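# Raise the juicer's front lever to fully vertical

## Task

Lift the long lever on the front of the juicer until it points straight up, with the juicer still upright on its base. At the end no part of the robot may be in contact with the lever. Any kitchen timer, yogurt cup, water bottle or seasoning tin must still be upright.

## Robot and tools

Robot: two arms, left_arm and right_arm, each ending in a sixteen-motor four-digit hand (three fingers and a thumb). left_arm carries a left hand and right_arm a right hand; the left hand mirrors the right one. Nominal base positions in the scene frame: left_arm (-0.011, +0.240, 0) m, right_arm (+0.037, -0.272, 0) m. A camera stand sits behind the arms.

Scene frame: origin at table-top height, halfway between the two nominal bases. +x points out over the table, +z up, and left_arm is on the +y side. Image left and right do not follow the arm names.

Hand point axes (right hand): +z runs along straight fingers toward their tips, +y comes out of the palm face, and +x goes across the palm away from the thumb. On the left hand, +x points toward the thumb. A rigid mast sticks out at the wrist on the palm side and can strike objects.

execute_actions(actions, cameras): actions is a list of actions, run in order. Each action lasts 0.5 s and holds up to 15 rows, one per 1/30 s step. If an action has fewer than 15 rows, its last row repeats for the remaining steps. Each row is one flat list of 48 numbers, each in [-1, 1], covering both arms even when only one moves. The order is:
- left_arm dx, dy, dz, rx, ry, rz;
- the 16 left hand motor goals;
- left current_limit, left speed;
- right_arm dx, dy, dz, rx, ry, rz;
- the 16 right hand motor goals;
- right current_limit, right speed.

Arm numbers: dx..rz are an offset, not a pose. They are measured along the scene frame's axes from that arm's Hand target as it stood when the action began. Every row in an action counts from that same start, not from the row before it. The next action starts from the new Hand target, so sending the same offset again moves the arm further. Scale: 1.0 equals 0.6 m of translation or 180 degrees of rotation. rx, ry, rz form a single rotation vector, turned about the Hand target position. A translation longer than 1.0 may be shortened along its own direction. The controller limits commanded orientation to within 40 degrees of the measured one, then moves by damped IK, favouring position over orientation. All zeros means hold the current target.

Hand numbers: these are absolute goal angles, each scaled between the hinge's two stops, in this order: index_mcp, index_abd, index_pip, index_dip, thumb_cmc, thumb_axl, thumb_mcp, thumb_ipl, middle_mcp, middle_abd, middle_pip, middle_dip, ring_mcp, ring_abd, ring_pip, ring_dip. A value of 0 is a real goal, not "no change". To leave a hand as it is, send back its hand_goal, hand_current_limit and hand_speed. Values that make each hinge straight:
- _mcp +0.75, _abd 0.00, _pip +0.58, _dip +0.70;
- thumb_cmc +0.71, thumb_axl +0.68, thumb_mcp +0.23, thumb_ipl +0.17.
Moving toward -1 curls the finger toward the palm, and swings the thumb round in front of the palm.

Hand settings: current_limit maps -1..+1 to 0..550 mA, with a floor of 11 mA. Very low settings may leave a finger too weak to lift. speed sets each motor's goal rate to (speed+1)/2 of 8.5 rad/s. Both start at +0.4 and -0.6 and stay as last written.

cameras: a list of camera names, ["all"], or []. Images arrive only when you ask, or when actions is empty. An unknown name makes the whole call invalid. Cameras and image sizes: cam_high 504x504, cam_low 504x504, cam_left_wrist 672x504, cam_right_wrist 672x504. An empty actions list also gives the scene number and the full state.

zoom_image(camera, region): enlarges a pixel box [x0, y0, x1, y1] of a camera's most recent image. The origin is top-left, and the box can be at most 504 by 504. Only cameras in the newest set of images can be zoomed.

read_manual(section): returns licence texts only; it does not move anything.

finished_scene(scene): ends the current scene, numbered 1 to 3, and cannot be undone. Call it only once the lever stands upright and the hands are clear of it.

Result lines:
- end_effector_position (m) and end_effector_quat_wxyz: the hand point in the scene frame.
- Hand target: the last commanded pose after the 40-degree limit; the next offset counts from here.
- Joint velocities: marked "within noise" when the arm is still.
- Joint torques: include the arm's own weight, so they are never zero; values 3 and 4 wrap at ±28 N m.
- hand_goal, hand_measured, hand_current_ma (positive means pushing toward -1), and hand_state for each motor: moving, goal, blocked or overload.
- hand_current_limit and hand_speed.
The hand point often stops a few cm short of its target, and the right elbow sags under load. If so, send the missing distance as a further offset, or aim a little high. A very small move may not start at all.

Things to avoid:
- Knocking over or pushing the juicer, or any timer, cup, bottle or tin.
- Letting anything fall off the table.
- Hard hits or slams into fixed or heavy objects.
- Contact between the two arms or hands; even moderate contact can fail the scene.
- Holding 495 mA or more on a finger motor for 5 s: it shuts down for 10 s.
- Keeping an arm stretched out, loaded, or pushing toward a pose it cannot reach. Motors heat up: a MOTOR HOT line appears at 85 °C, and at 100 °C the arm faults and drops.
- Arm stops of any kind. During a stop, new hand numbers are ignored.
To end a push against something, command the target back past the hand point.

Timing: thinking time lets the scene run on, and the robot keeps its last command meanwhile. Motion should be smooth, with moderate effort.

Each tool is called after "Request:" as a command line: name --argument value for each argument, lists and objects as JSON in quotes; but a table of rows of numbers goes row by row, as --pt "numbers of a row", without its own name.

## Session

Request:
execute_actions --actions '[]'

Request:
zoom_image --camera "cam_high" --region '[100, 100, 300, 300]'

Request:
zoom_image --camera "cam_low" --region '[180, 180, 340, 340]'

Scene clock: 0.00 s.
left_arm: end_effector_position=(+0.2948, +0.2884, +0.2989) hand_goal=(+0.754, +0.000, +0.576, +0.696, +0.714, +0.678, +0.226, +0.168, +0.754, +0.000, +0.576, +0.696, +0.754, +0.000, +0.576, +0.696) hand_measured=(+0.754, +0.000, +0.576, +0.696, +0.714, +0.678, +0.226, +0.168, +0.754, +0.000, +0.576, +0.696, +0.754, +0.000, +0.576, +0.696) hand_current_ma=(+0, +0, +0, +0, +0, +0, +0, +0, +0, +0, +0, +0, +0, +0, +0, +0) hand_state=(goal, goal, goal, goal, goal, goal, goal, goal, goal, goal, goal, goal, goal, goal, goal, goal) hand_current_limit=0.40 hand_speed=-0.60 end_effector_quat_wxyz=(+0.473, +0.385, +0.740, +0.283) | right_arm: end_effector_position=(+0.2455, -0.3256, +0.2267) hand_goal=(+0.754, +0.000, +0.576, +0.696, +0.714, +0.678, +0.226, +0.168, +0.754, +0.000, +0.576, +0.696, +0.754, +0.000, +0.576, +0.696) hand_measured=(+0.754, +0.000, +0.576, +0.696, +0.714, +0.678, +0.226, +0.168, +0.754, +0.000, +0.576, +0.696, +0.754, +0.000, +0.576, +0.696) hand_current_ma=(+0, +0, +0, +0, +0, +0, +0, +0, +0, +0, +0, +0, +0, +0, +0, +0) hand_state=(goal, goal, goal, goal, goal, goal, goal, goal, goal, goal, goal, goal, goal, goal, goal, goal) hand_current_limit=0.40 hand_speed=-0.60 end_effector_quat_wxyz=(-0.157, +0.920, -0.094, +0.345)
Joint positions: left_arm=[-0.208 0.308 0.39 -0.498 -0.245 -0.658] | right_arm=[-0.151 0.41 0.692 -1.136 -0.336 1.737]
Joint velocities: within noise
Joint torques (N m): no reading
Heat: left arm: hottest elbow 36 °C; right arm: hottest elbow 40 °C.
Hand target: left_arm +0.2950, +0.2883, +0.3168; +0.486, +0.378, +0.734, +0.287 | right_arm +0.2490, -0.3262, +0.2403; -0.156, +0.916, -0.091, +0.359

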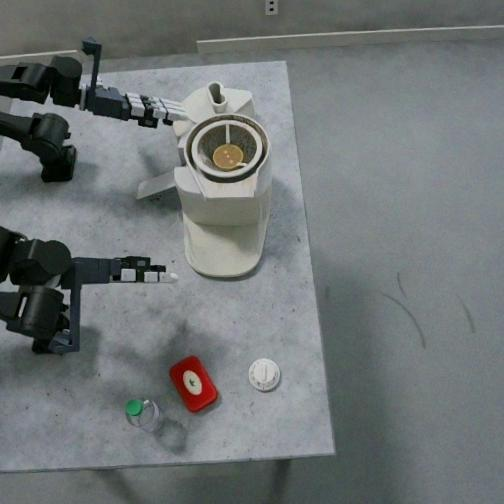

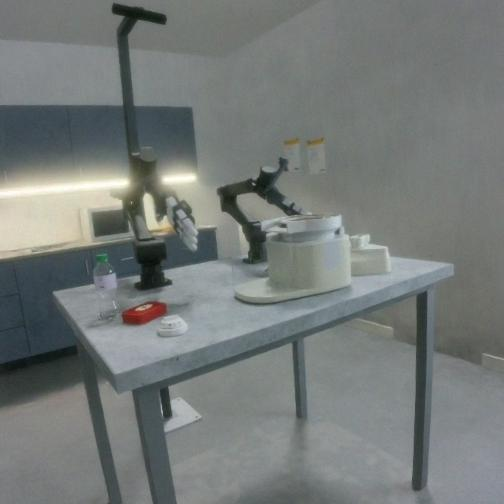

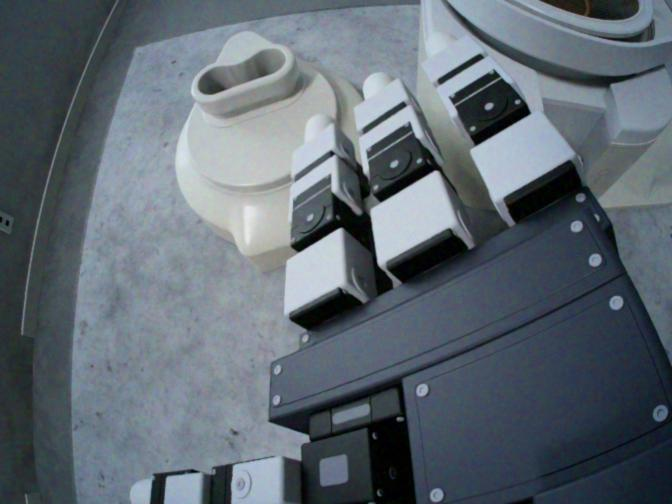

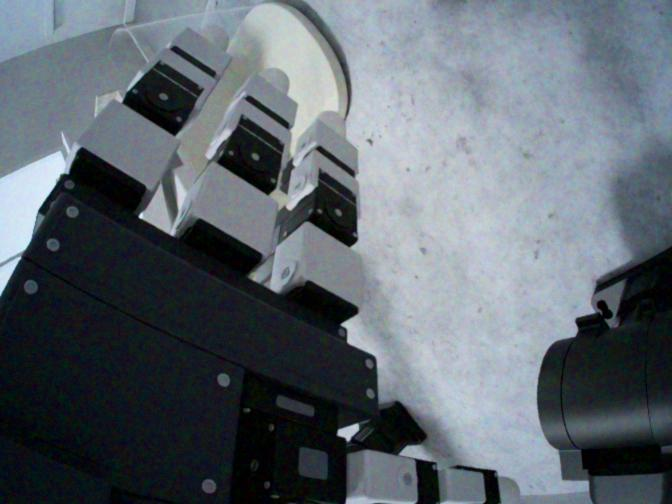

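Scaled by 2.520 from the camera's 504x504 image, which has a finer 720x720 frame.

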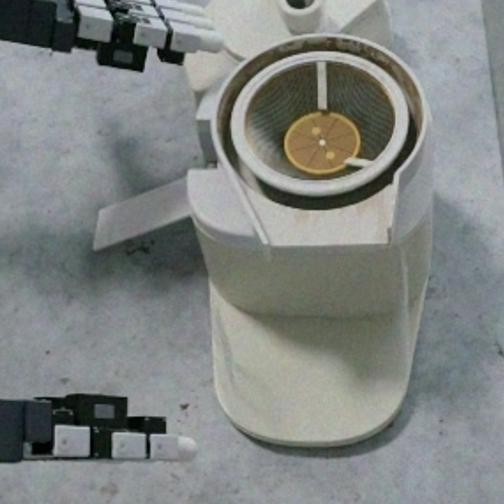

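Scaled by 3.150 from the camera's 504x504 image, which has a finer 720x720 frame.

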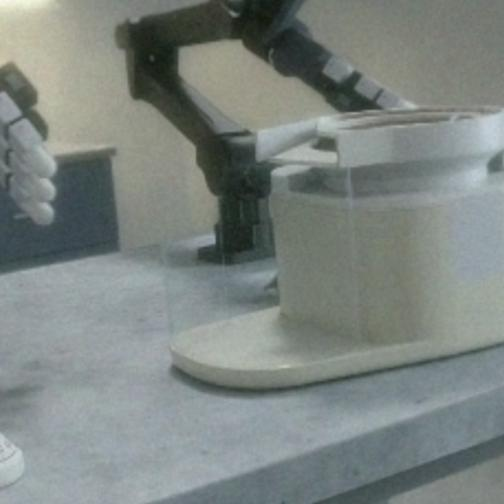

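Request:
execute_actions --actions '[[[-0.075,0.025,0.04,0,0,0,0.754,0,0.576,0.696,0.714,0.678,0.226,0.168,0.754,0,0.576,0.696,0.754,0,0.576,0.696,0.4,-0.6,0,0,0.15,-0.0857,-0.0670,0.1199,0.2,0,0,0.3,0.98,0.678,0.9,0.168,0.2,0,0,0.3,0.754,0,0.4,0.5,0.8,-0.6]],[[-0.075,0.025,0.04,0,0,0,0.754,0,0.576,0.696,0.714,0.678,0.226,0.168,0.754,0,0.576,0.696,0.754,0,0.576,0.696,0.4,-0.6,0,0.05,0.03,-0.0857,-0.0670,0.1199,0.2,0,0,0.3,0.98,0.678,0.9,0.168,0.2,0,0,0.3,0.754,0,0.4,0.5,0.8,-0.6]],[[0,0,0,0,0,0,0.754,0,0.576,0.696,0.714,0.678,0.226,0.168,0.754,0,0.576,0.696,0.754,0,0.576,0.696,0.4,-0.6,0.02,0.1,0,-0.0857,-0.0670,0.1199,-0.35,0,-0.75,-0.2,0.98,0.678,0.9,0.168,-0.35,0,-0.75,-0.2,0.754,0,0.255,0.363,0.8,-0.6]]]' --cameras '["cam_high","cam_low"]'

Scene clock: 69.73 s.
left_arm: end_effector_position=(+0.2168, +0.3176, +0.3310) hand_goal=(+0.754, +0.000, +0.576, +0.696, +0.714, +0.678, +0.226, +0.168, +0.754, +0.000, +0.576, +0.696, +0.754, +0.000, +0.576, +0.696) hand_measured=(+0.760, +0.000, +0.576, +0.696, +0.720, +0.678, +0.226, +0.168, +0.760, +0.000, +0.576, +0.696, +0.760, +0.000, +0.576, +0.696) hand_current_ma=(+9, +0, +0, +0, +7, +0, -1, +0, +9, +0, +0, +0, +8, +0, +0, +0) hand_state=(goal, goal, goal, goal, goal, goal, goal, goal, goal, goal, goal, goal, goal, goal, goal, goal) hand_current_limit=0.40 hand_speed=-0.60 end_effector_quat_wxyz=(+0.469, +0.384, +0.748, +0.271) | right_arm: end_effector_position=(+0.2579, -0.2348, +0.3498) hand_goal=(-0.350, +0.000, -0.750, -0.200, +0.980, +0.678, +0.900, +0.168, -0.350, +0.000, -0.750, -0.200, +0.754, +0.000, +0.256, +0.364) hand_measured=(-0.340, +0.000, -0.748, -0.198, +0.980, +0.678, +0.890, +0.168, -0.340, +0.000, -0.748, -0.198, +0.758, +0.000, +0.262, +0.368) hand_current_ma=(+15, +0, +1, +2, +0, +0, -17, +0, +12, +0, +1, +2, +3, +0, +6, +3) hand_state=(goal, goal, goal, goal, goal, goal, goal, goal, goal, goal, goal, goal, goal, goal, goal, goal) hand_current_limit=0.80 hand_speed=-0.60 end_effector_quat_wxyz=(+0.021, +0.673, +0.566, +0.475)
Joint positions: left_arm=[0.064 0.01 0.493 -0.91 0.014 -0.566] | right_arm=[-0.055 0.166 0.715 -1.267 -0.588 0.378]
Joint velocities: left_arm=[-0.005 -0.044 0.002 -0.012 -0.007 -0.007] | right_arm=[within noise]
Joint torques (N m): left_arm=[1.26 2.26 13.71 1.07 0.15 0.23] | right_arm=[-0.79 5.66 9.87 1.46 -0.61 -0.26]
Heat: left arm: hottest elbow 49 °C; right arm: hottest elbow 50 °C.
Hand target: left_arm +0.2051, +0.3182, +0.3648; +0.486, +0.379, +0.734, +0.287 | right_arm +0.2610, -0.2362, +0.3482; +0.013, +0.663, +0.579, +0.474
Off the commanded pose: left_arm 0.036 m, 3 deg | right_arm 0.004 m, 2 deg.
Images, in order (width x height): cam_high 504x504, cam_low 504x504.

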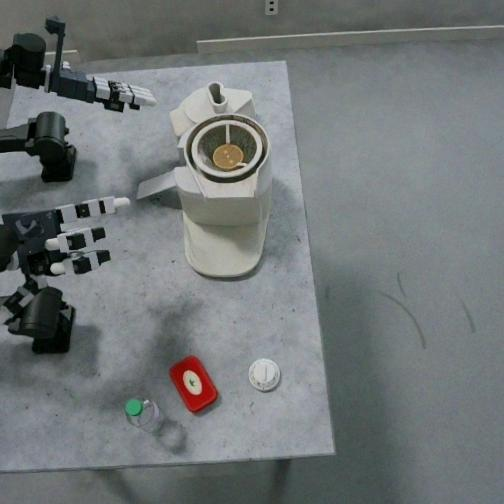

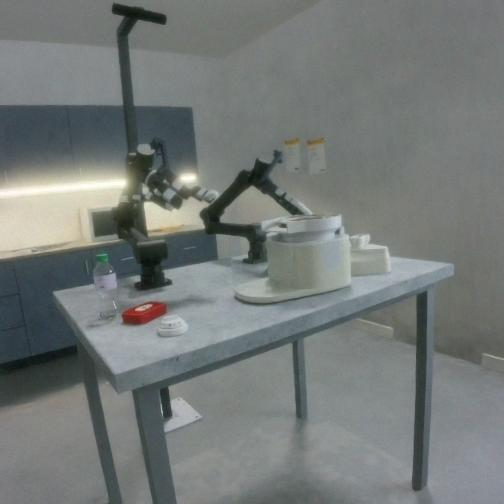

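Request:
execute_actions --actions '[[[0,0,0,0,0,0,0.754,0,0.576,0.696,0.714,0.678,0.226,0.168,0.754,0,0.576,0.696,0.754,0,0.576,0.696,0.4,-0.6,0.04,0.12,-0.03,-0.0857,-0.0670,0.1199,-0.35,0,-0.75,-0.2,0.98,0.678,0.9,0.168,-0.35,0,-0.75,-0.2,0.754,0,0.255,0.363,0.8,-0.6]],[[0,0,0,0,0,0,0.754,0,0.576,0.696,0.714,0.678,0.226,0.168,0.754,0,0.576,0.696,0.754,0,0.576,0.696,0.4,-0.6,0.06,0.152,-0.09,-0.0857,-0.0670,0.1199,-0.35,0,-0.75,-0.2,0.98,0.678,0.9,0.168,-0.35,0,-0.75,-0.2,0.754,0,0.255,0.363,0.8,-0.6]]]' --cameras '["cam_high"]'

Request:
zoom_image --camera "cam_high" --region '[60, 100, 240, 280]'

Scene clock: 80.63 s.
left_arm: end_effector_position=(+0.2169, +0.3178, +0.3310) hand_goal=(+0.754, +0.000, +0.576, +0.696, +0.714, +0.678, +0.226, +0.168, +0.754, +0.000, +0.576, +0.696, +0.754, +0.000, +0.576, +0.696) hand_measured=(+0.760, +0.000, +0.576, +0.696, +0.720, +0.678, +0.226, +0.168, +0.760, +0.000, +0.576, +0.696, +0.760, +0.000, +0.576, +0.696) hand_current_ma=(+9, +0, +0, +0, +7, +0, -1, +0, +9, +0, +0, +0, +8, +0, +0, +0) hand_state=(goal, goal, goal, goal, goal, goal, goal, goal, goal, goal, goal, goal, goal, goal, goal, goal) hand_current_limit=0.40 hand_speed=-0.60 end_effector_quat_wxyz=(+0.469, +0.384, +0.748, +0.271) | right_arm: end_effector_position=(+0.3170, -0.0804, +0.2606) hand_goal=(-0.350, +0.000, -0.750, -0.200, +0.980, +0.678, +0.900, +0.168, -0.350, +0.000, -0.750, -0.200, +0.754, +0.000, +0.256, +0.364) hand_measured=(-0.344, +0.000, -0.750, -0.198, +0.982, +0.678, +0.892, +0.168, -0.344, +0.000, -0.750, -0.198, +0.760, +0.000, +0.262, +0.368) hand_current_ma=(+7, +0, +0, +2, +1, -1, -11, +0, +6, +0, +0, +1, +7, +0, +5, +3) hand_state=(goal, goal, goal, goal, goal, goal, goal, goal, goal, goal, goal, goal, goal, goal, goal, goal) hand_current_limit=0.80 hand_speed=-0.60 end_effector_quat_wxyz=(+0.114, +0.291, +0.864, +0.395)
Joint positions: left_arm=[0.072 0.01 0.493 -0.91 0.023 -0.563] | right_arm=[0.354 0.534 0.496 -0.791 -0.453 -0.401]
Joint torques (N m): left_arm=[1.26 2.32 13.7 1.07 0.15 0.23] | right_arm=[0.73 1.2 13.46 1.88 -0.48 -0.15]
Heat: left arm: hottest elbow 49 °C; right arm: hottest elbow 49 °C.
Hand target: left_arm +0.2051, +0.3182, +0.3648; +0.486, +0.379, +0.734, +0.287 | right_arm +0.3210, -0.0730, +0.2763; +0.128, +0.271, +0.865, +0.403
Off the commanded pose: left_arm 0.036 m, 3 deg | right_arm 0.018 m, 3 deg.
Images, in order (width x height): cam_high 504x504.

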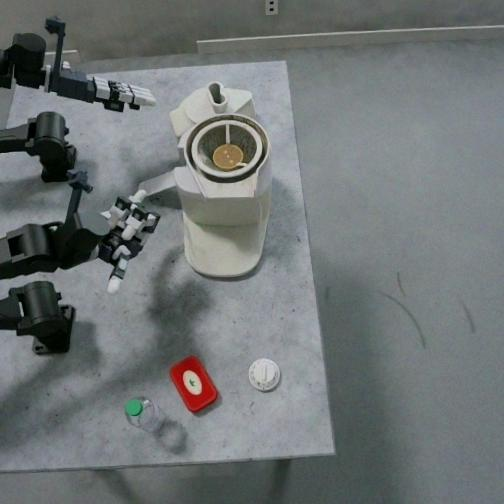

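Scaled by 2.800 from the camera's 504x504 image, which has a finer 720x720 frame.

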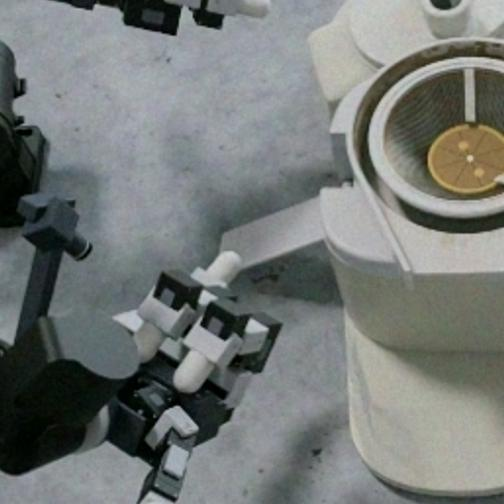

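Request:
execute_actions --actions '[[[0,0,0,0,0,0,0.754,0,0.576,0.696,0.714,0.678,0.226,0.168,0.754,0,0.576,0.696,0.754,0,0.576,0.696,0.4,-0.6,-0.01,-0.003,-0.12,0,0,0,-0.35,0,-0.75,-0.2,0.98,0.678,0.9,0.168,-0.35,0,-0.75,-0.2,0.754,0,0.255,0.363,0.8,-0.6]],[[0,0,0,0,0,0,0.754,0,0.576,0.696,0.714,0.678,0.226,0.168,0.754,0,0.576,0.696,0.754,0,0.576,0.696,0.4,-0.6,-0.01,-0.002,-0.105,0,0,0,-0.35,0,-0.75,-0.2,0.98,0.678,0.9,0.168,-0.35,0,-0.75,-0.2,0.754,0,0.255,0.363,0.8,-0.6]]]' --cameras '["cam_high","cam_low"]'

Request:
zoom_image --camera "cam_high" --region '[100, 120, 240, 260]'

Request:
zoom_image --camera "cam_low" --region '[180, 160, 320, 300]'

Scene clock: 90.77 s.
left_arm: end_effector_position=(+0.2169, +0.3178, +0.3310) hand_goal=(+0.754, +0.000, +0.576, +0.696, +0.714, +0.678, +0.226, +0.168, +0.754, +0.000, +0.576, +0.696, +0.754, +0.000, +0.576, +0.696) hand_measured=(+0.760, +0.000, +0.576, +0.696, +0.720, +0.678, +0.226, +0.168, +0.760, +0.000, +0.576, +0.696, +0.760, +0.000, +0.576, +0.696) hand_current_ma=(+9, +0, +0, +0, +7, +0, -1, +0, +9, +0, +0, +0, +8, +0, +0, +0) hand_state=(goal, goal, goal, goal, goal, goal, goal, goal, goal, goal, goal, goal, goal, goal, goal, goal) hand_current_limit=0.40 hand_speed=-0.60 end_effector_quat_wxyz=(+0.469, +0.384, +0.748, +0.271) | right_arm: end_effector_position=(+0.3109, -0.0794, +0.1435) hand_goal=(-0.350, +0.000, -0.750, -0.200, +0.980, +0.678, +0.900, +0.168, -0.350, +0.000, -0.750, -0.200, +0.754, +0.000, +0.256, +0.364) hand_measured=(-0.344, +0.000, -0.750, -0.198, +0.982, +0.676, +0.894, +0.168, -0.344, +0.000, -0.750, -0.198, +0.760, +0.000, +0.262, +0.368) hand_current_ma=(+7, +0, +0, +2, +2, -1, -9, +0, +6, +0, +0, +1, +7, +0, +5, +3) hand_state=(goal, goal, goal, goal, goal, goal, goal, goal, goal, goal, goal, goal, goal, goal, goal, goal) hand_current_limit=0.80 hand_speed=-0.60 end_effector_quat_wxyz=(+0.127, +0.278, +0.863, +0.402)
Joint positions: left_arm=[0.072 0.01 0.493 -0.91 0.023 -0.563] | right_arm=[0.364 0.656 0.189 -0.33 -0.448 -0.41]
Joint torques (N m): left_arm=[1.32 2.26 13.7 1.07 0.15 0.23] | right_arm=[0.91 1.14 9.87 1.83 -0.45 -0.05]
Heat: left arm: hottest elbow 50 °C; right arm: hottest elbow 49 °C.
Hand target: left_arm +0.2051, +0.3183, +0.3648; +0.486, +0.379, +0.734, +0.287 | right_arm +0.3090, -0.0760, +0.1414; +0.128, +0.271, +0.864, +0.403
Off the commanded pose: left_arm 0.036 m, 3 deg | right_arm 0.004 m, 1 deg.
Images, in order (width x height): cam_high 504x504, cam_low 504x504.

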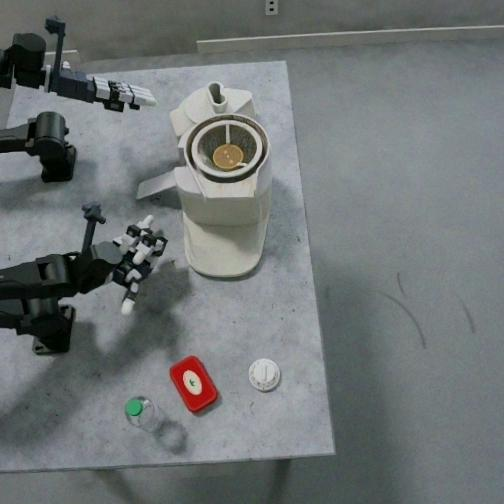

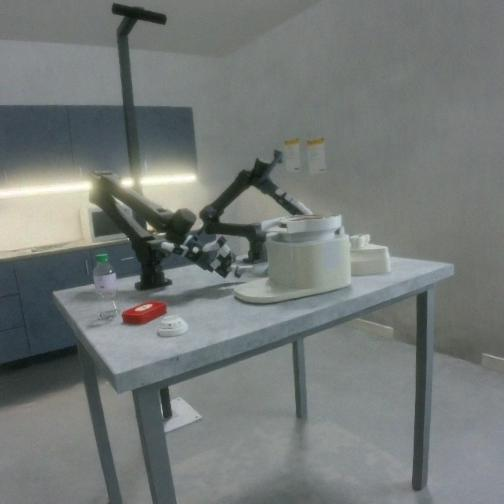

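Scaled by 3.600 from the camera's 504x504 image, which has a finer 720x720 frame.

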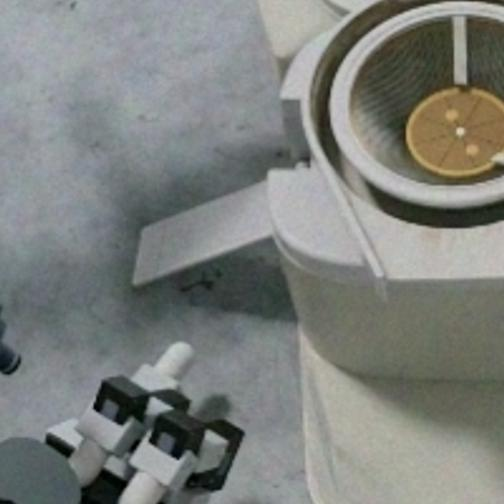

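Scaled by 3.600 from the camera's 504x504 image, which has a finer 720x720 frame.

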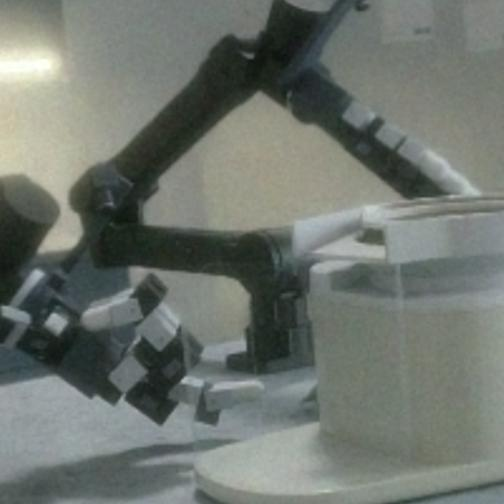

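Request:
execute_actions --actions '[[[0,0,0,0,0,0,0.754,0,0.576,0.696,0.714,0.678,0.226,0.168,0.754,0,0.576,0.696,0.754,0,0.576,0.696,0.4,-0.6,0.055,0.07,-0.033,0,0,0,-0.35,0,-0.75,-0.2,0.98,0.678,0.9,0.168,-0.35,0,-0.75,-0.2,0.754,0,0.255,0.363,0.8,-0.6]]]' --cameras '["cam_high","cam_low"]'

Request:
zoom_image --camera "cam_high" --region '[100, 120, 240, 260]'

Request:
zoom_image --camera "cam_low" --region '[180, 160, 320, 300]'

Scene clock: 102.17 s.
left_arm: end_effector_position=(+0.2169, +0.3178, +0.3310) hand_goal=(+0.754, +0.000, +0.576, +0.696, +0.714, +0.678, +0.226, +0.168, +0.754, +0.000, +0.576, +0.696, +0.754, +0.000, +0.576, +0.696) hand_measured=(+0.760, +0.000, +0.576, +0.696, +0.720, +0.678, +0.226, +0.168, +0.760, +0.000, +0.576, +0.696, +0.760, +0.000, +0.576, +0.696) hand_current_ma=(+9, +0, +0, +0, +7, +0, -1, +0, +9, +0, +0, +0, +8, +0, +0, +0) hand_state=(goal, goal, goal, goal, goal, goal, goal, goal, goal, goal, goal, goal, goal, goal, goal, goal) hand_current_limit=0.40 hand_speed=-0.60 end_effector_quat_wxyz=(+0.469, +0.384, +0.748, +0.271) | right_arm: end_effector_position=(+0.3340, -0.0387, +0.1224) hand_goal=(-0.350, +0.000, -0.750, -0.200, +0.980, +0.678, +0.900, +0.168, -0.350, +0.000, -0.750, -0.200, +0.754, +0.000, +0.256, +0.364) hand_measured=(-0.344, +0.000, -0.750, -0.198, +0.984, +0.676, +0.894, +0.168, -0.344, +0.000, -0.750, -0.198, +0.742, +0.002, +0.240, +0.368) hand_current_ma=(+7, +0, +0, +2, +3, -1, -8, +0, +6, +0, +0, +1, -18, +1, -26, +3) hand_state=(goal, goal, goal, goal, goal, goal, goal, goal, goal, goal, goal, goal, goal, goal, goal, goal) hand_current_limit=0.80 hand_speed=-0.60 end_effector_quat_wxyz=(+0.124, +0.269, +0.863, +0.410)
Joint positions: left_arm=[0.072 0.01 0.493 -0.91 0.023 -0.563] | right_arm=[0.5 0.974 0.208 0.017 -0.371 -0.317]
Joint torques (N m): left_arm=[1.32 2.32 13.72 1.07 0.15 0.23] | right_arm=[0.91 0.15 10.77 1.52 0.48 0.03]
Heat: left arm: hottest elbow 50 °C; right arm: hottest elbow 49 °C.
Hand target: left_arm +0.2051, +0.3183, +0.3648; +0.486, +0.379, +0.734, +0.287 | right_arm +0.3419, -0.0341, +0.1213; +0.127, +0.271, +0.865, +0.403
Off the commanded pose: left_arm 0.036 m, 3 deg | right_arm 0.009 m, 1 deg.
Images, in order (width x height): cam_high 504x504, cam_low 504x504.

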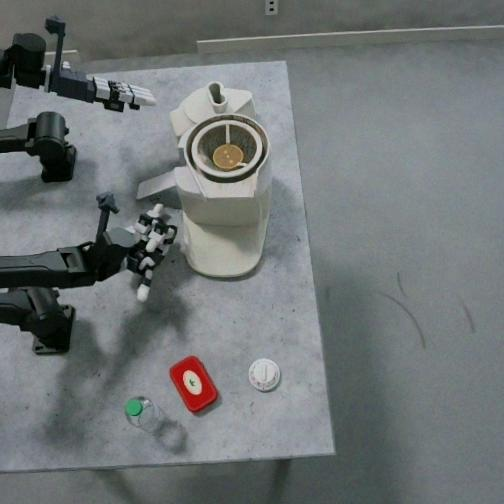

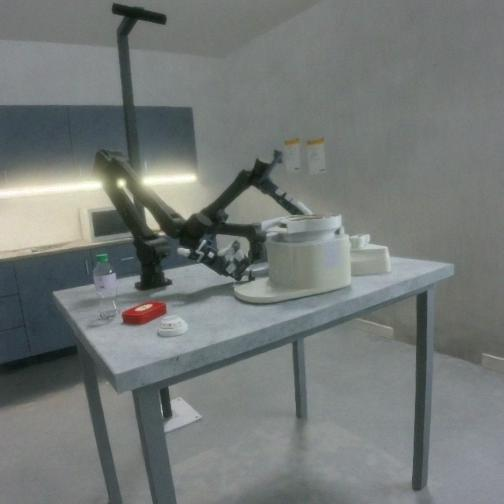

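Scaled by 3.600 from the camera's 504x504 image, which has a finer 720x720 frame.

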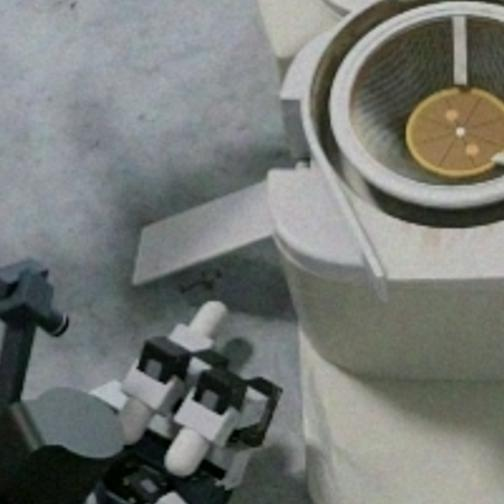

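Scaled by 3.600 from the camera's 504x504 image, which has a finer 720x720 frame.

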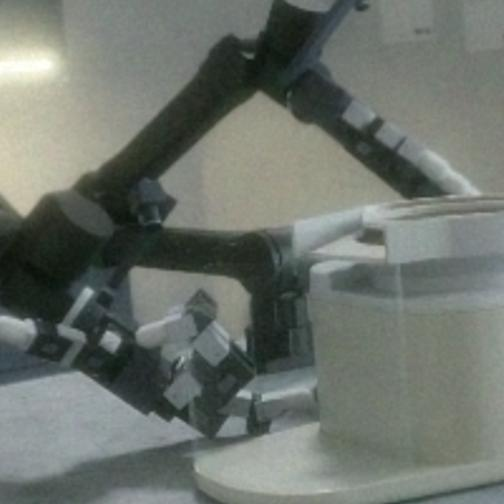

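Request:
execute_actions --actions '[[[0,0,0,0,0,0,0.754,0,0.576,0.696,0.714,0.678,0.226,0.168,0.754,0,0.576,0.696,0.754,0,0.576,0.696,0.4,-0.6,0.005,0.02,0.015,0,0,0,-0.35,0,-0.75,-0.2,0.98,0.678,0.9,0.168,-0.35,0,-0.75,-0.2,0.754,0,0.255,0.363,0.8,-0.6]],[[0,0,0,0,0,0,0.754,0,0.576,0.696,0.714,0.678,0.226,0.168,0.754,0,0.576,0.696,0.754,0,0.576,0.696,0.4,-0.6,0.003,0.05,0,0,0,0,-0.35,0,-0.75,-0.2,0.98,0.678,0.9,0.168,-0.35,0,-0.75,-0.2,0.754,0,0.255,0.363,0.8,-0.6]]]' --cameras '["cam_high","cam_low"]'

Request:
zoom_image --camera "cam_high" --region '[100, 120, 240, 260]'

Request:
zoom_image --camera "cam_low" --region '[180, 160, 320, 300]'

Scene clock: 116.47 s.
left_arm: end_effector_position=(+0.2169, +0.3178, +0.3310) hand_goal=(+0.754, +0.000, +0.576, +0.696, +0.714, +0.678, +0.226, +0.168, +0.754, +0.000, +0.576, +0.696, +0.754, +0.000, +0.576, +0.696) hand_measured=(+0.760, +0.000, +0.576, +0.696, +0.720, +0.678, +0.226, +0.168, +0.760, +0.000, +0.576, +0.696, +0.760, +0.000, +0.576, +0.696) hand_current_ma=(+9, +0, +0, +0, +7, +0, -1, +0, +9, +0, +0, +0, +8, +0, +0, +0) hand_state=(goal, goal, goal, goal, goal, goal, goal, goal, goal, goal, goal, goal, goal, goal, goal, goal) hand_current_limit=0.40 hand_speed=-0.60 end_effector_quat_wxyz=(+0.469, +0.384, +0.748, +0.271) | right_arm: end_effector_position=(+0.3386, -0.0029, +0.1229) hand_goal=(-0.350, +0.000, -0.750, -0.200, +0.980, +0.678, +0.900, +0.168, -0.350, +0.000, -0.750, -0.200, +0.754, +0.000, +0.256, +0.364) hand_measured=(-0.344, +0.000, -0.750, -0.198, +0.984, +0.676, +0.894, +0.168, -0.344, +0.000, -0.750, -0.198, +0.734, +0.008, +0.240, +0.368) hand_current_ma=(+7, +0, +0, +2, +3, -1, -8, +0, +6, +0, +0, +1, -37, +8, -26, +3) hand_state=(goal, goal, goal, goal, goal, goal, goal, goal, goal, goal, goal, goal, blocked, goal, goal, goal) hand_current_limit=0.80 hand_speed=-0.60 end_effector_quat_wxyz=(+0.127, +0.273, +0.866, +0.399)
Joint positions: left_arm=[0.072 0.01 0.493 -0.91 0.023 -0.563] | right_arm=[0.647 1.061 0.263 0.064 -0.244 -0.217]
Joint torques (N m): left_arm=[1.32 2.26 13.7 1.07 0.15 0.24] | right_arm=[1.08 -1.55 11.67 1.62 -0.02 0.12]
Heat: left arm: hottest elbow 51 °C; right arm: hottest elbow 50 °C.
Hand target: left_arm +0.2051, +0.3183, +0.3648; +0.486, +0.379, +0.734, +0.287 | right_arm +0.3468, +0.0079, +0.1304; +0.128, +0.271, +0.865, +0.403
Off the commanded pose: left_arm 0.036 m, 3 deg | right_arm 0.015 m, 1 deg.
Images, in order (width x height): cam_high 504x504, cam_low 504x504.

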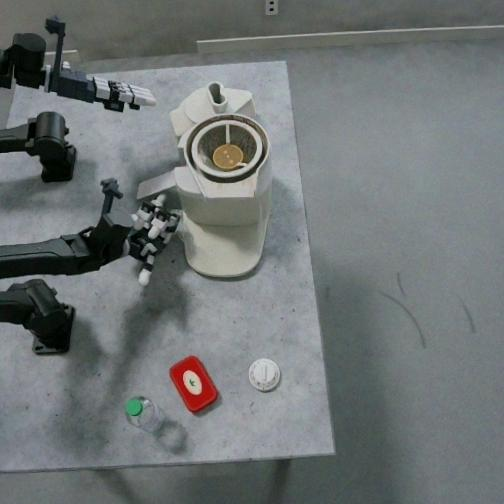

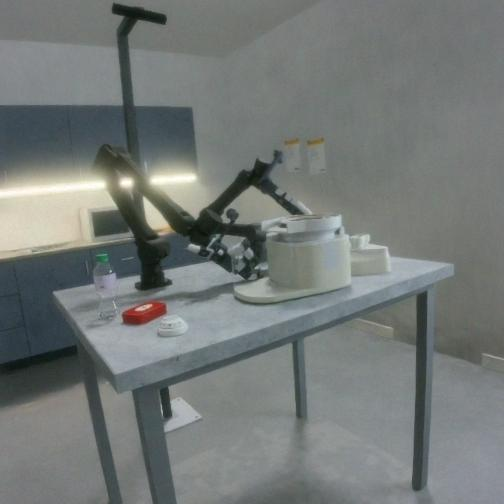

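Scaled by 3.600 from the camera's 504x504 image, which has a finer 720x720 frame.

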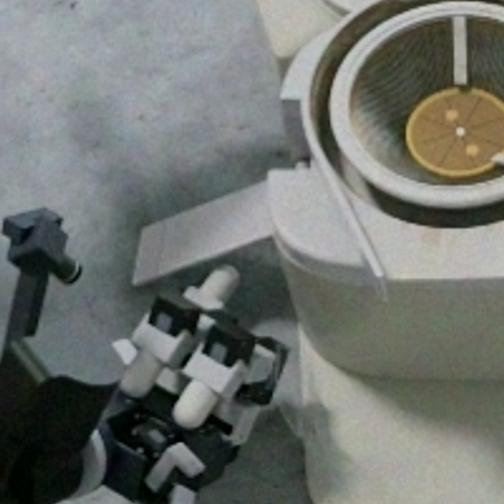

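Scaled by 3.600 from the camera's 504x504 image, which has a finer 720x720 frame.

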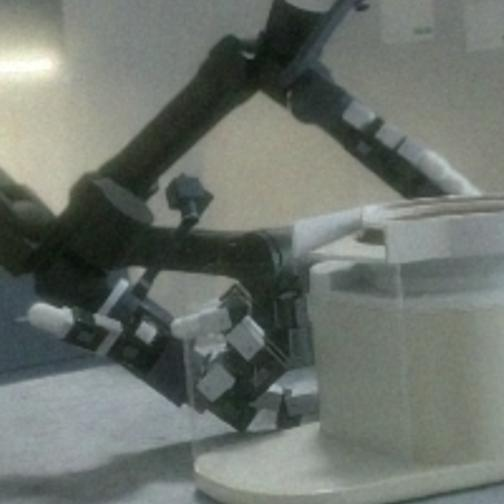

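Request:
execute_actions --actions '[[[0,0,0,0,0,0,0.754,0,0.576,0.696,0.714,0.678,0.226,0.168,0.754,0,0.576,0.696,0.754,0,0.576,0.696,0.4,-0.6,-0.02,0.012,0.04,0,0,0,-0.35,0,-0.75,-0.2,0.98,0.678,0.9,0.168,-0.35,0,-0.75,-0.2,0.754,0,0.255,0.363,0.8,-0.6]],[[0,0,0,0,0,0,0.754,0,0.576,0.696,0.714,0.678,0.226,0.168,0.754,0,0.576,0.696,0.754,0,0.576,0.696,0.4,-0.6,-0.024,0.006,0.04,0,0,0,-0.35,0,-0.75,-0.2,0.98,0.678,0.9,0.168,-0.35,0,-0.75,-0.2,0.754,0,0.255,0.363,0.8,-0.6]]]' --cameras '["cam_high","cam_low"]'

Request:
zoom_image --camera "cam_high" --region '[100, 120, 240, 260]'

Request:
zoom_image --camera "cam_low" --region '[180, 160, 320, 300]'

Scene clock: 150.27 s.
left_arm: end_effector_position=(+0.2169, +0.3178, +0.3310) hand_goal=(+0.754, +0.000, +0.576, +0.696, +0.714, +0.678, +0.226, +0.168, +0.754, +0.000, +0.576, +0.696, +0.754, +0.000, +0.576, +0.696) hand_measured=(+0.760, +0.000, +0.576, +0.696, +0.720, +0.678, +0.226, +0.168, +0.760, +0.000, +0.576, +0.696, +0.760, +0.000, +0.576, +0.696) hand_current_ma=(+9, +0, +0, +0, +7, +0, -1, +0, +9, +0, +0, +0, +8, +0, +0, +0) hand_state=(goal, goal, goal, goal, goal, goal, goal, goal, goal, goal, goal, goal, goal, goal, goal, goal) hand_current_limit=0.40 hand_speed=-0.60 end_effector_quat_wxyz=(+0.469, +0.384, +0.748, +0.271) | right_arm: end_effector_position=(+0.3090, +0.0032, +0.1452) hand_goal=(-0.350, +0.000, -0.750, -0.200, +0.980, +0.678, +0.900, +0.168, -0.350, +0.000, -0.750, -0.200, +0.754, +0.000, +0.256, +0.364) hand_measured=(-0.344, +0.000, -0.750, -0.198, +0.984, +0.676, +0.894, +0.168, -0.344, +0.000, -0.750, -0.198, +0.768, +0.008, +0.262, +0.368) hand_current_ma=(+7, +0, +0, +2, +3, -1, -8, +0, +6, +0, +0, +1, +22, +6, +6, +3) hand_state=(goal, goal, goal, goal, goal, goal, goal, goal, goal, goal, goal, goal, goal, goal, goal, goal) hand_current_limit=0.80 hand_speed=-0.60 end_effector_quat_wxyz=(+0.120, +0.275, +0.875, +0.379)
Joint positions: left_arm=[0.072 0.01 0.493 -0.91 0.023 -0.563] | right_arm=[0.762 0.869 0.285 -0.179 -0.153 -0.148]
Joint torques (N m): left_arm=[1.32 2.32 13.72 1.06 0.15 0.23] | right_arm=[0.97 -2.61 15.38 1.11 -0.23 0.16]
Heat: left arm: hottest elbow 53 °C; right arm: hottest elbow 51 °C.
Hand target: left_arm +0.2051, +0.3183, +0.3648; +0.486, +0.379, +0.734, +0.287 | right_arm +0.3204, +0.0188, +0.1784; +0.128, +0.271, +0.865, +0.403
Off the commanded pose: left_arm 0.036 m, 3 deg | right_arm 0.038 m, 3 deg.
Images, in order (width x height): cam_high 504x504, cam_low 504x504.

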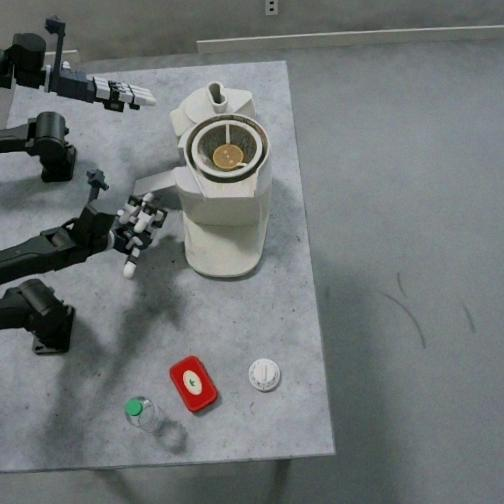

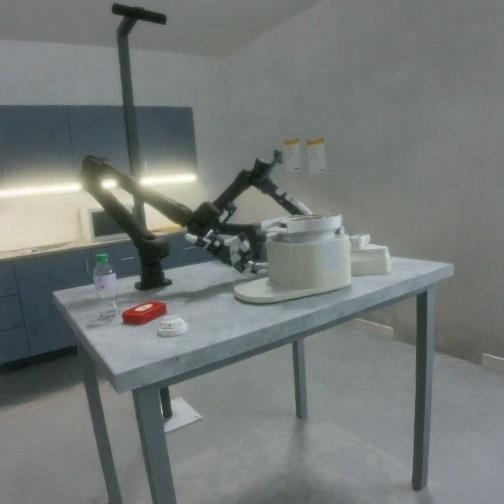

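Scaled by 3.600 from the camera's 504x504 image, which has a finer 720x720 frame.

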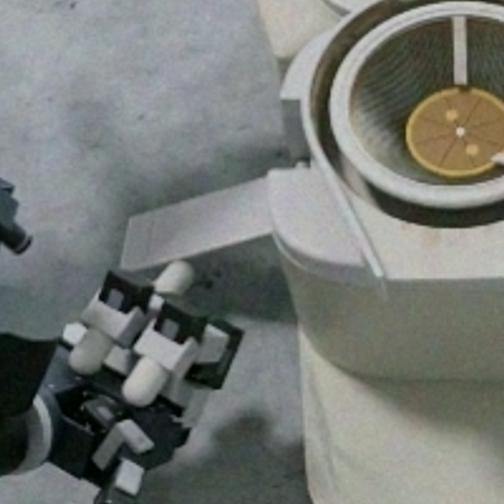

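Scaled by 3.600 from the camera's 504x504 image, which has a finer 720x720 frame.

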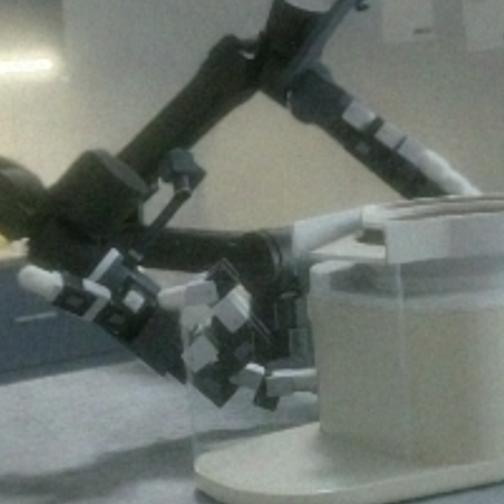

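Request:
zoom_image --camera "cam_high" --region '[120, 165, 180, 225]'

Request:
execute_actions --actions '[]' --cameras '["cam_left_wrist","cam_right_wrist"]'

Scaled by 8.400 from the camera's 504x504 image, which has a finer 720x720 frame.

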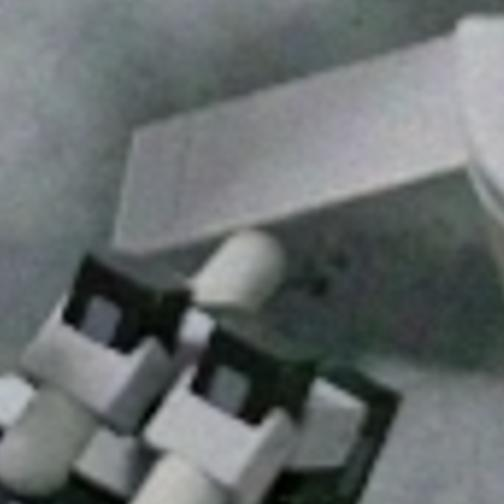

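Scene clock: 160.60 s.
left_arm: end_effector_position=(+0.2169, +0.3178, +0.3310) hand_goal=(+0.754, +0.000, +0.576, +0.696, +0.714, +0.678, +0.226, +0.168, +0.754, +0.000, +0.576, +0.696, +0.754, +0.000, +0.576, +0.696) hand_measured=(+0.760, +0.000, +0.576, +0.696, +0.720, +0.678, +0.226, +0.168, +0.760, +0.000, +0.576, +0.696, +0.760, +0.000, +0.576, +0.696) hand_current_ma=(+9, +0, +0, +0, +7, +0, -1, +0, +9, +0, +0, +0, +8, +0, +0, +0) hand_state=(goal, goal, goal, goal, goal, goal, goal, goal, goal, goal, goal, goal, goal, goal, goal, goal) hand_current_limit=0.40 hand_speed=-0.60 end_effector_quat_wxyz=(+0.469, +0.384, +0.748, +0.271) | right_arm: end_effector_position=(+0.3090, +0.0032, +0.1452) hand_goal=(-0.350, +0.000, -0.750, -0.200, +0.980, +0.678, +0.900, +0.168, -0.350, +0.000, -0.750, -0.200, +0.754, +0.000, +0.256, +0.364) hand_measured=(-0.344, +0.000, -0.750, -0.198, +0.984, +0.676, +0.894, +0.168, -0.344, +0.000, -0.750, -0.198, +0.768, +0.008, +0.262, +0.368) hand_current_ma=(+7, +0, +0, +2, +3, -1, -8, +0, +6, +0, +0, +1, +22, +6, +6, +3) hand_state=(goal, goal, goal, goal, goal, goal, goal, goal, goal, goal, goal, goal, goal, goal, goal, goal) hand_current_limit=0.80 hand_speed=-0.60 end_effector_quat_wxyz=(+0.120, +0.275, +0.875, +0.379)
Joint positions: left_arm=[0.072 0.01 0.493 -0.91 0.023 -0.563] | right_arm=[0.762 0.869 0.285 -0.179 -0.153 -0.148]
Joint velocities: within noise
Joint torques (N m): left_arm=[1.32 2.32 13.7 1.07 0.15 0.23] | right_arm=[0.97 -2.84 15.38 1.16 -0.23 0.18]
Heat: left arm: hottest elbow 53 °C; right arm: hottest elbow 52 °C.
Hand target: left_arm +0.2051, +0.3183, +0.3648; +0.486, +0.379, +0.734, +0.287 | right_arm +0.3204, +0.0188, +0.1785; +0.128, +0.271, +0.864, +0.403
Off the commanded pose: left_arm 0.036 m, 3 deg | right_arm 0.038 m, 3 deg.
Images, in order (width x height): cam_left_wrist 672x504, cam_right_wrist 672x504.

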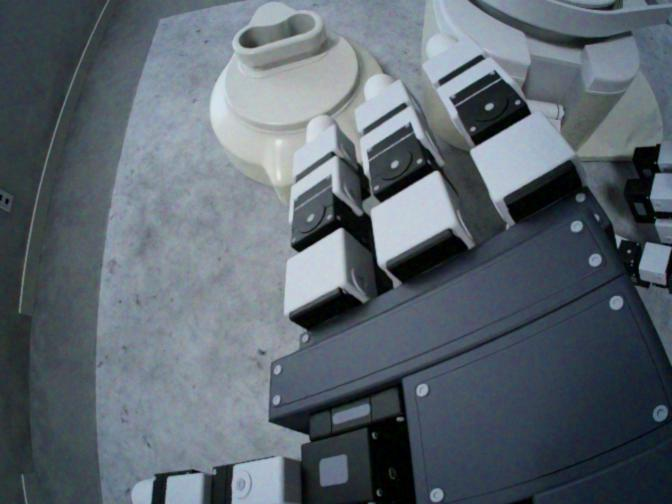

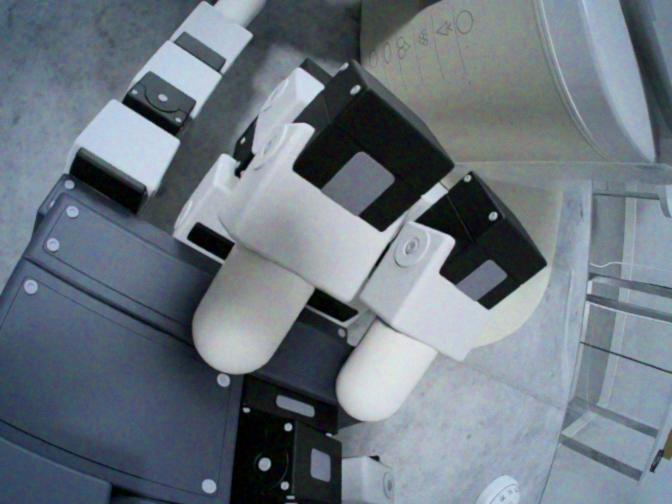

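Request:
execute_actions --actions '[[[0,0,0,0,0,0,0.754,0,0.576,0.696,0.714,0.678,0.226,0.168,0.754,0,0.576,0.696,0.754,0,0.576,0.696,0.4,-0.6,0.005,0.0,-0.03,0,0,0,-0.35,0,-0.75,-0.2,0.98,0.678,0.9,0.168,-0.35,0,-0.75,-0.2,0.754,0,0.255,0.363,0.8,-0.6]],[[0,0,0,0,0,0,0.754,0,0.576,0.696,0.714,0.678,0.226,0.168,0.754,0,0.576,0.696,0.754,0,0.576,0.696,0.4,-0.6,0.005,0.035,0.005,0,0,0,-0.35,0,-0.75,-0.2,0.98,0.678,0.9,0.168,-0.35,0,-0.75,-0.2,0.754,0,0.255,0.363,0.8,-0.6]]]' --cameras '["cam_high","cam_low"]'

Request:
zoom_image --camera "cam_high" --region '[110, 150, 200, 240]'

Request:
zoom_image --camera "cam_low" --region '[190, 180, 290, 280]'

Scene clock: 183.27 s.
left_arm: end_effector_position=(+0.2169, +0.3178, +0.3310) hand_goal=(+0.754, +0.000, +0.576, +0.696, +0.714, +0.678, +0.226, +0.168, +0.754, +0.000, +0.576, +0.696, +0.754, +0.000, +0.576, +0.696) hand_measured=(+0.760, +0.000, +0.576, +0.696, +0.720, +0.678, +0.226, +0.168, +0.760, +0.000, +0.576, +0.696, +0.760, +0.000, +0.576, +0.696) hand_current_ma=(+9, +0, +0, +0, +7, +0, -1, +0, +9, +0, +0, +0, +8, +0, +0, +0) hand_state=(goal, goal, goal, goal, goal, goal, goal, goal, goal, goal, goal, goal, goal, goal, goal, goal) hand_current_limit=0.40 hand_speed=-0.60 end_effector_quat_wxyz=(+0.469, +0.384, +0.748, +0.271) | right_arm: end_effector_position=(+0.3108, +0.0200, +0.1308) hand_goal=(-0.350, +0.000, -0.750, -0.200, +0.980, +0.678, +0.900, +0.168, -0.350, +0.000, -0.750, -0.200, +0.754, +0.000, +0.256, +0.364) hand_measured=(-0.344, +0.000, -0.750, -0.198, +0.984, +0.676, +0.894, +0.168, -0.344, +0.000, -0.750, -0.198, +0.768, +0.006, +0.264, +0.368) hand_current_ma=(+7, +0, +0, +2, +3, -1, -8, +0, +6, +0, +0, +1, +21, +4, +8, +3) hand_state=(goal, goal, goal, goal, goal, goal, goal, goal, goal, goal, goal, goal, goal, goal, goal, goal) hand_current_limit=0.80 hand_speed=-0.60 end_effector_quat_wxyz=(+0.118, +0.274, +0.879, +0.373)
Joint positions: left_arm=[0.072 0.01 0.493 -0.91 0.023 -0.563] | right_arm=[0.81 0.974 0.294 -0.094 -0.118 -0.119]
Joint torques (N m): left_arm=[1.26 2.26 13.71 1.07 0.15 0.23] | right_arm=[0.79 -2.37 14.78 2.11 -0.18 0.2]
Heat: left arm: hottest elbow 54 °C; right arm: hottest elbow 54 °C.
Hand target: left_arm +0.2051, +0.3183, +0.3648; +0.486, +0.379, +0.734, +0.287 | right_arm +0.3264, +0.0398, +0.1635; +0.128, +0.271, +0.864, +0.403
Off the commanded pose: left_arm 0.036 m, 3 deg | right_arm 0.041 m, 4 deg.
Images, in order (width x height): cam_high 504x504, cam_low 504x504.

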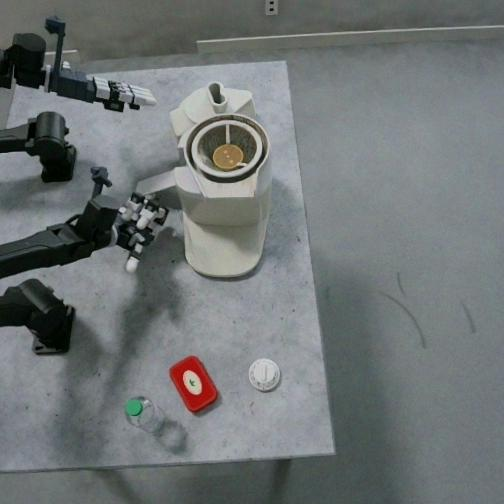

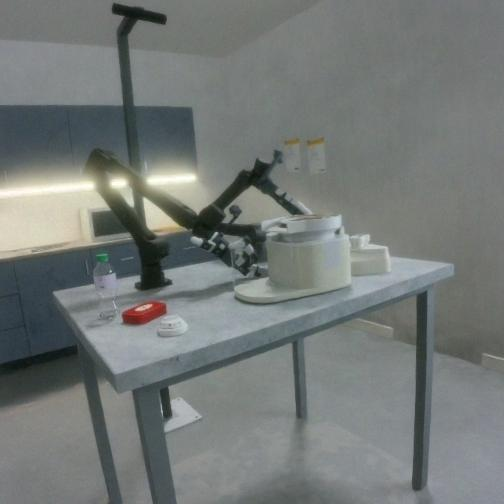

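Scaled by 5.600 from the camera's 504x504 image, which has a finer 720x720 frame.

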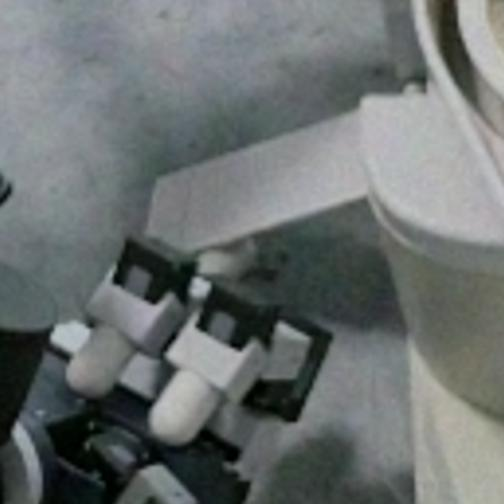

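Scaled by 5.040 from the camera's 504x504 image, which has a finer 720x720 frame.

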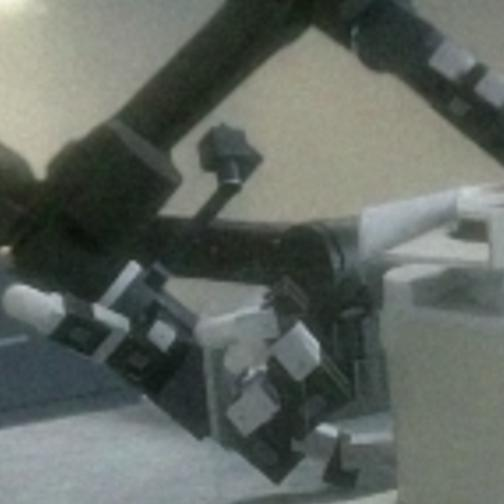

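Request:
execute_actions --actions '[[[0,0,0,0,0,0,0.754,0,0.576,0.696,0.714,0.678,0.226,0.168,0.754,0,0.576,0.696,0.754,0,0.576,0.696,0.4,-0.6,-0.01,0.003,0.05,0,0,0,-0.35,0,-0.75,-0.2,0.98,0.678,0.9,0.168,-0.35,0,-0.75,-0.2,0.754,0,0.255,0.363,0.8,-0.6]],[[0,0,0,0,0,0,0.754,0,0.576,0.696,0.714,0.678,0.226,0.168,0.754,0,0.576,0.696,0.754,0,0.576,0.696,0.4,-0.6,-0.018,0.003,0.06,0,0,0,-0.35,0,-0.75,-0.2,0.98,0.678,0.9,0.168,-0.35,0,-0.75,-0.2,0.754,0,0.255,0.363,0.8,-0.6]]]' --cameras '["cam_high","cam_low"]'

Request:
zoom_image --camera "cam_high" --region '[110, 150, 200, 240]'

Request:
zoom_image --camera "cam_low" --region '[190, 180, 290, 280]'

Scene clock: 195.17 s.
left_arm: end_effector_position=(+0.2169, +0.3178, +0.3310) hand_goal=(+0.754, +0.000, +0.576, +0.696, +0.714, +0.678, +0.226, +0.168, +0.754, +0.000, +0.576, +0.696, +0.754, +0.000, +0.576, +0.696) hand_measured=(+0.760, +0.000, +0.576, +0.696, +0.720, +0.678, +0.226, +0.168, +0.760, +0.000, +0.576, +0.696, +0.760, +0.000, +0.576, +0.696) hand_current_ma=(+9, +0, +0, +0, +7, +0, -1, +0, +9, +0, +0, +0, +8, +0, +0, +0) hand_state=(goal, goal, goal, goal, goal, goal, goal, goal, goal, goal, goal, goal, goal, goal, goal, goal) hand_current_limit=0.40 hand_speed=-0.60 end_effector_quat_wxyz=(+0.469, +0.384, +0.748, +0.271) | right_arm: end_effector_position=(+0.2993, +0.0240, +0.1840) hand_goal=(-0.350, +0.000, -0.750, -0.200, +0.980, +0.678, +0.900, +0.168, -0.350, +0.000, -0.750, -0.200, +0.754, +0.000, +0.256, +0.364) hand_measured=(-0.344, +0.000, -0.750, -0.198, +0.984, +0.676, +0.894, +0.168, -0.344, +0.000, -0.750, -0.198, +0.792, +0.010, +0.272, +0.368) hand_current_ma=(+7, +0, +0, +2, +3, -1, -8, +0, +6, +0, +0, +1, +83, +10, +26, +3) hand_state=(goal, goal, goal, goal, goal, goal, goal, goal, goal, goal, goal, goal, blocked, goal, goal, goal) hand_current_limit=0.80 hand_speed=-0.60 end_effector_quat_wxyz=(+0.121, +0.275, +0.880, +0.368)
Joint positions: left_arm=[0.072 0.01 0.493 -0.91 0.023 -0.563] | right_arm=[0.87 0.806 0.389 -0.36 -0.066 -0.08]
Joint torques (N m): left_arm=[1.26 2.26 13.72 1.07 0.15 0.23] | right_arm=[1.03 -2.14 17.43 1.32 -0.28 0.19]
Heat: left arm: hottest elbow 54 °C; right arm: hottest elbow 54 °C.
Hand target: left_arm +0.2051, +0.3183, +0.3648; +0.486, +0.379, +0.734, +0.287 | right_arm +0.3096, +0.0434, +0.2294; +0.128, +0.271, +0.865, +0.403
Off the commanded pose: left_arm 0.036 m, 3 deg | right_arm 0.051 m, 4 deg.
Images, in order (width x height): cam_high 504x504, cam_low 504x504.

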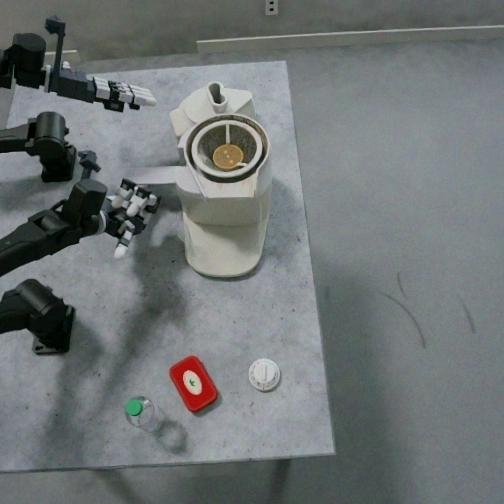

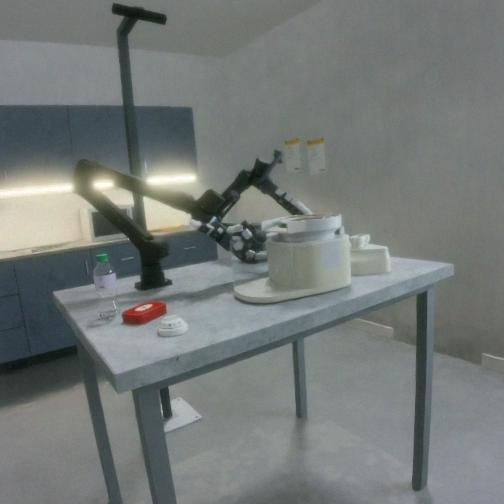

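Scaled by 5.600 from the camera's 504x504 image, which has a finer 720x720 frame.

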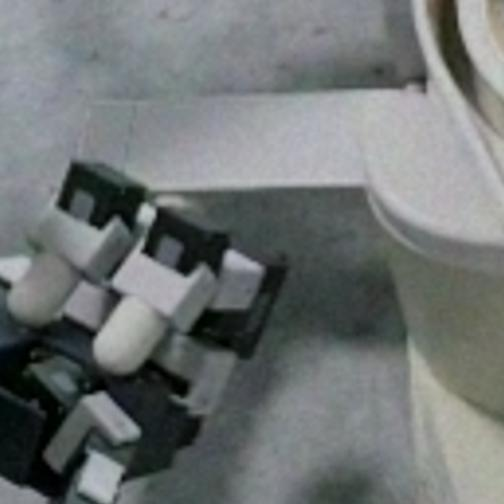

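Scaled by 5.040 from the camera's 504x504 image, which has a finer 720x720 frame.

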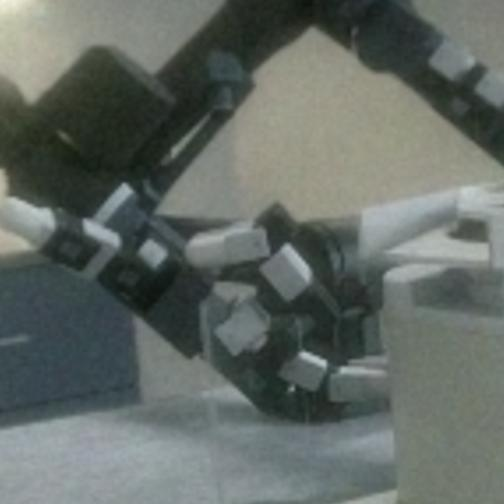

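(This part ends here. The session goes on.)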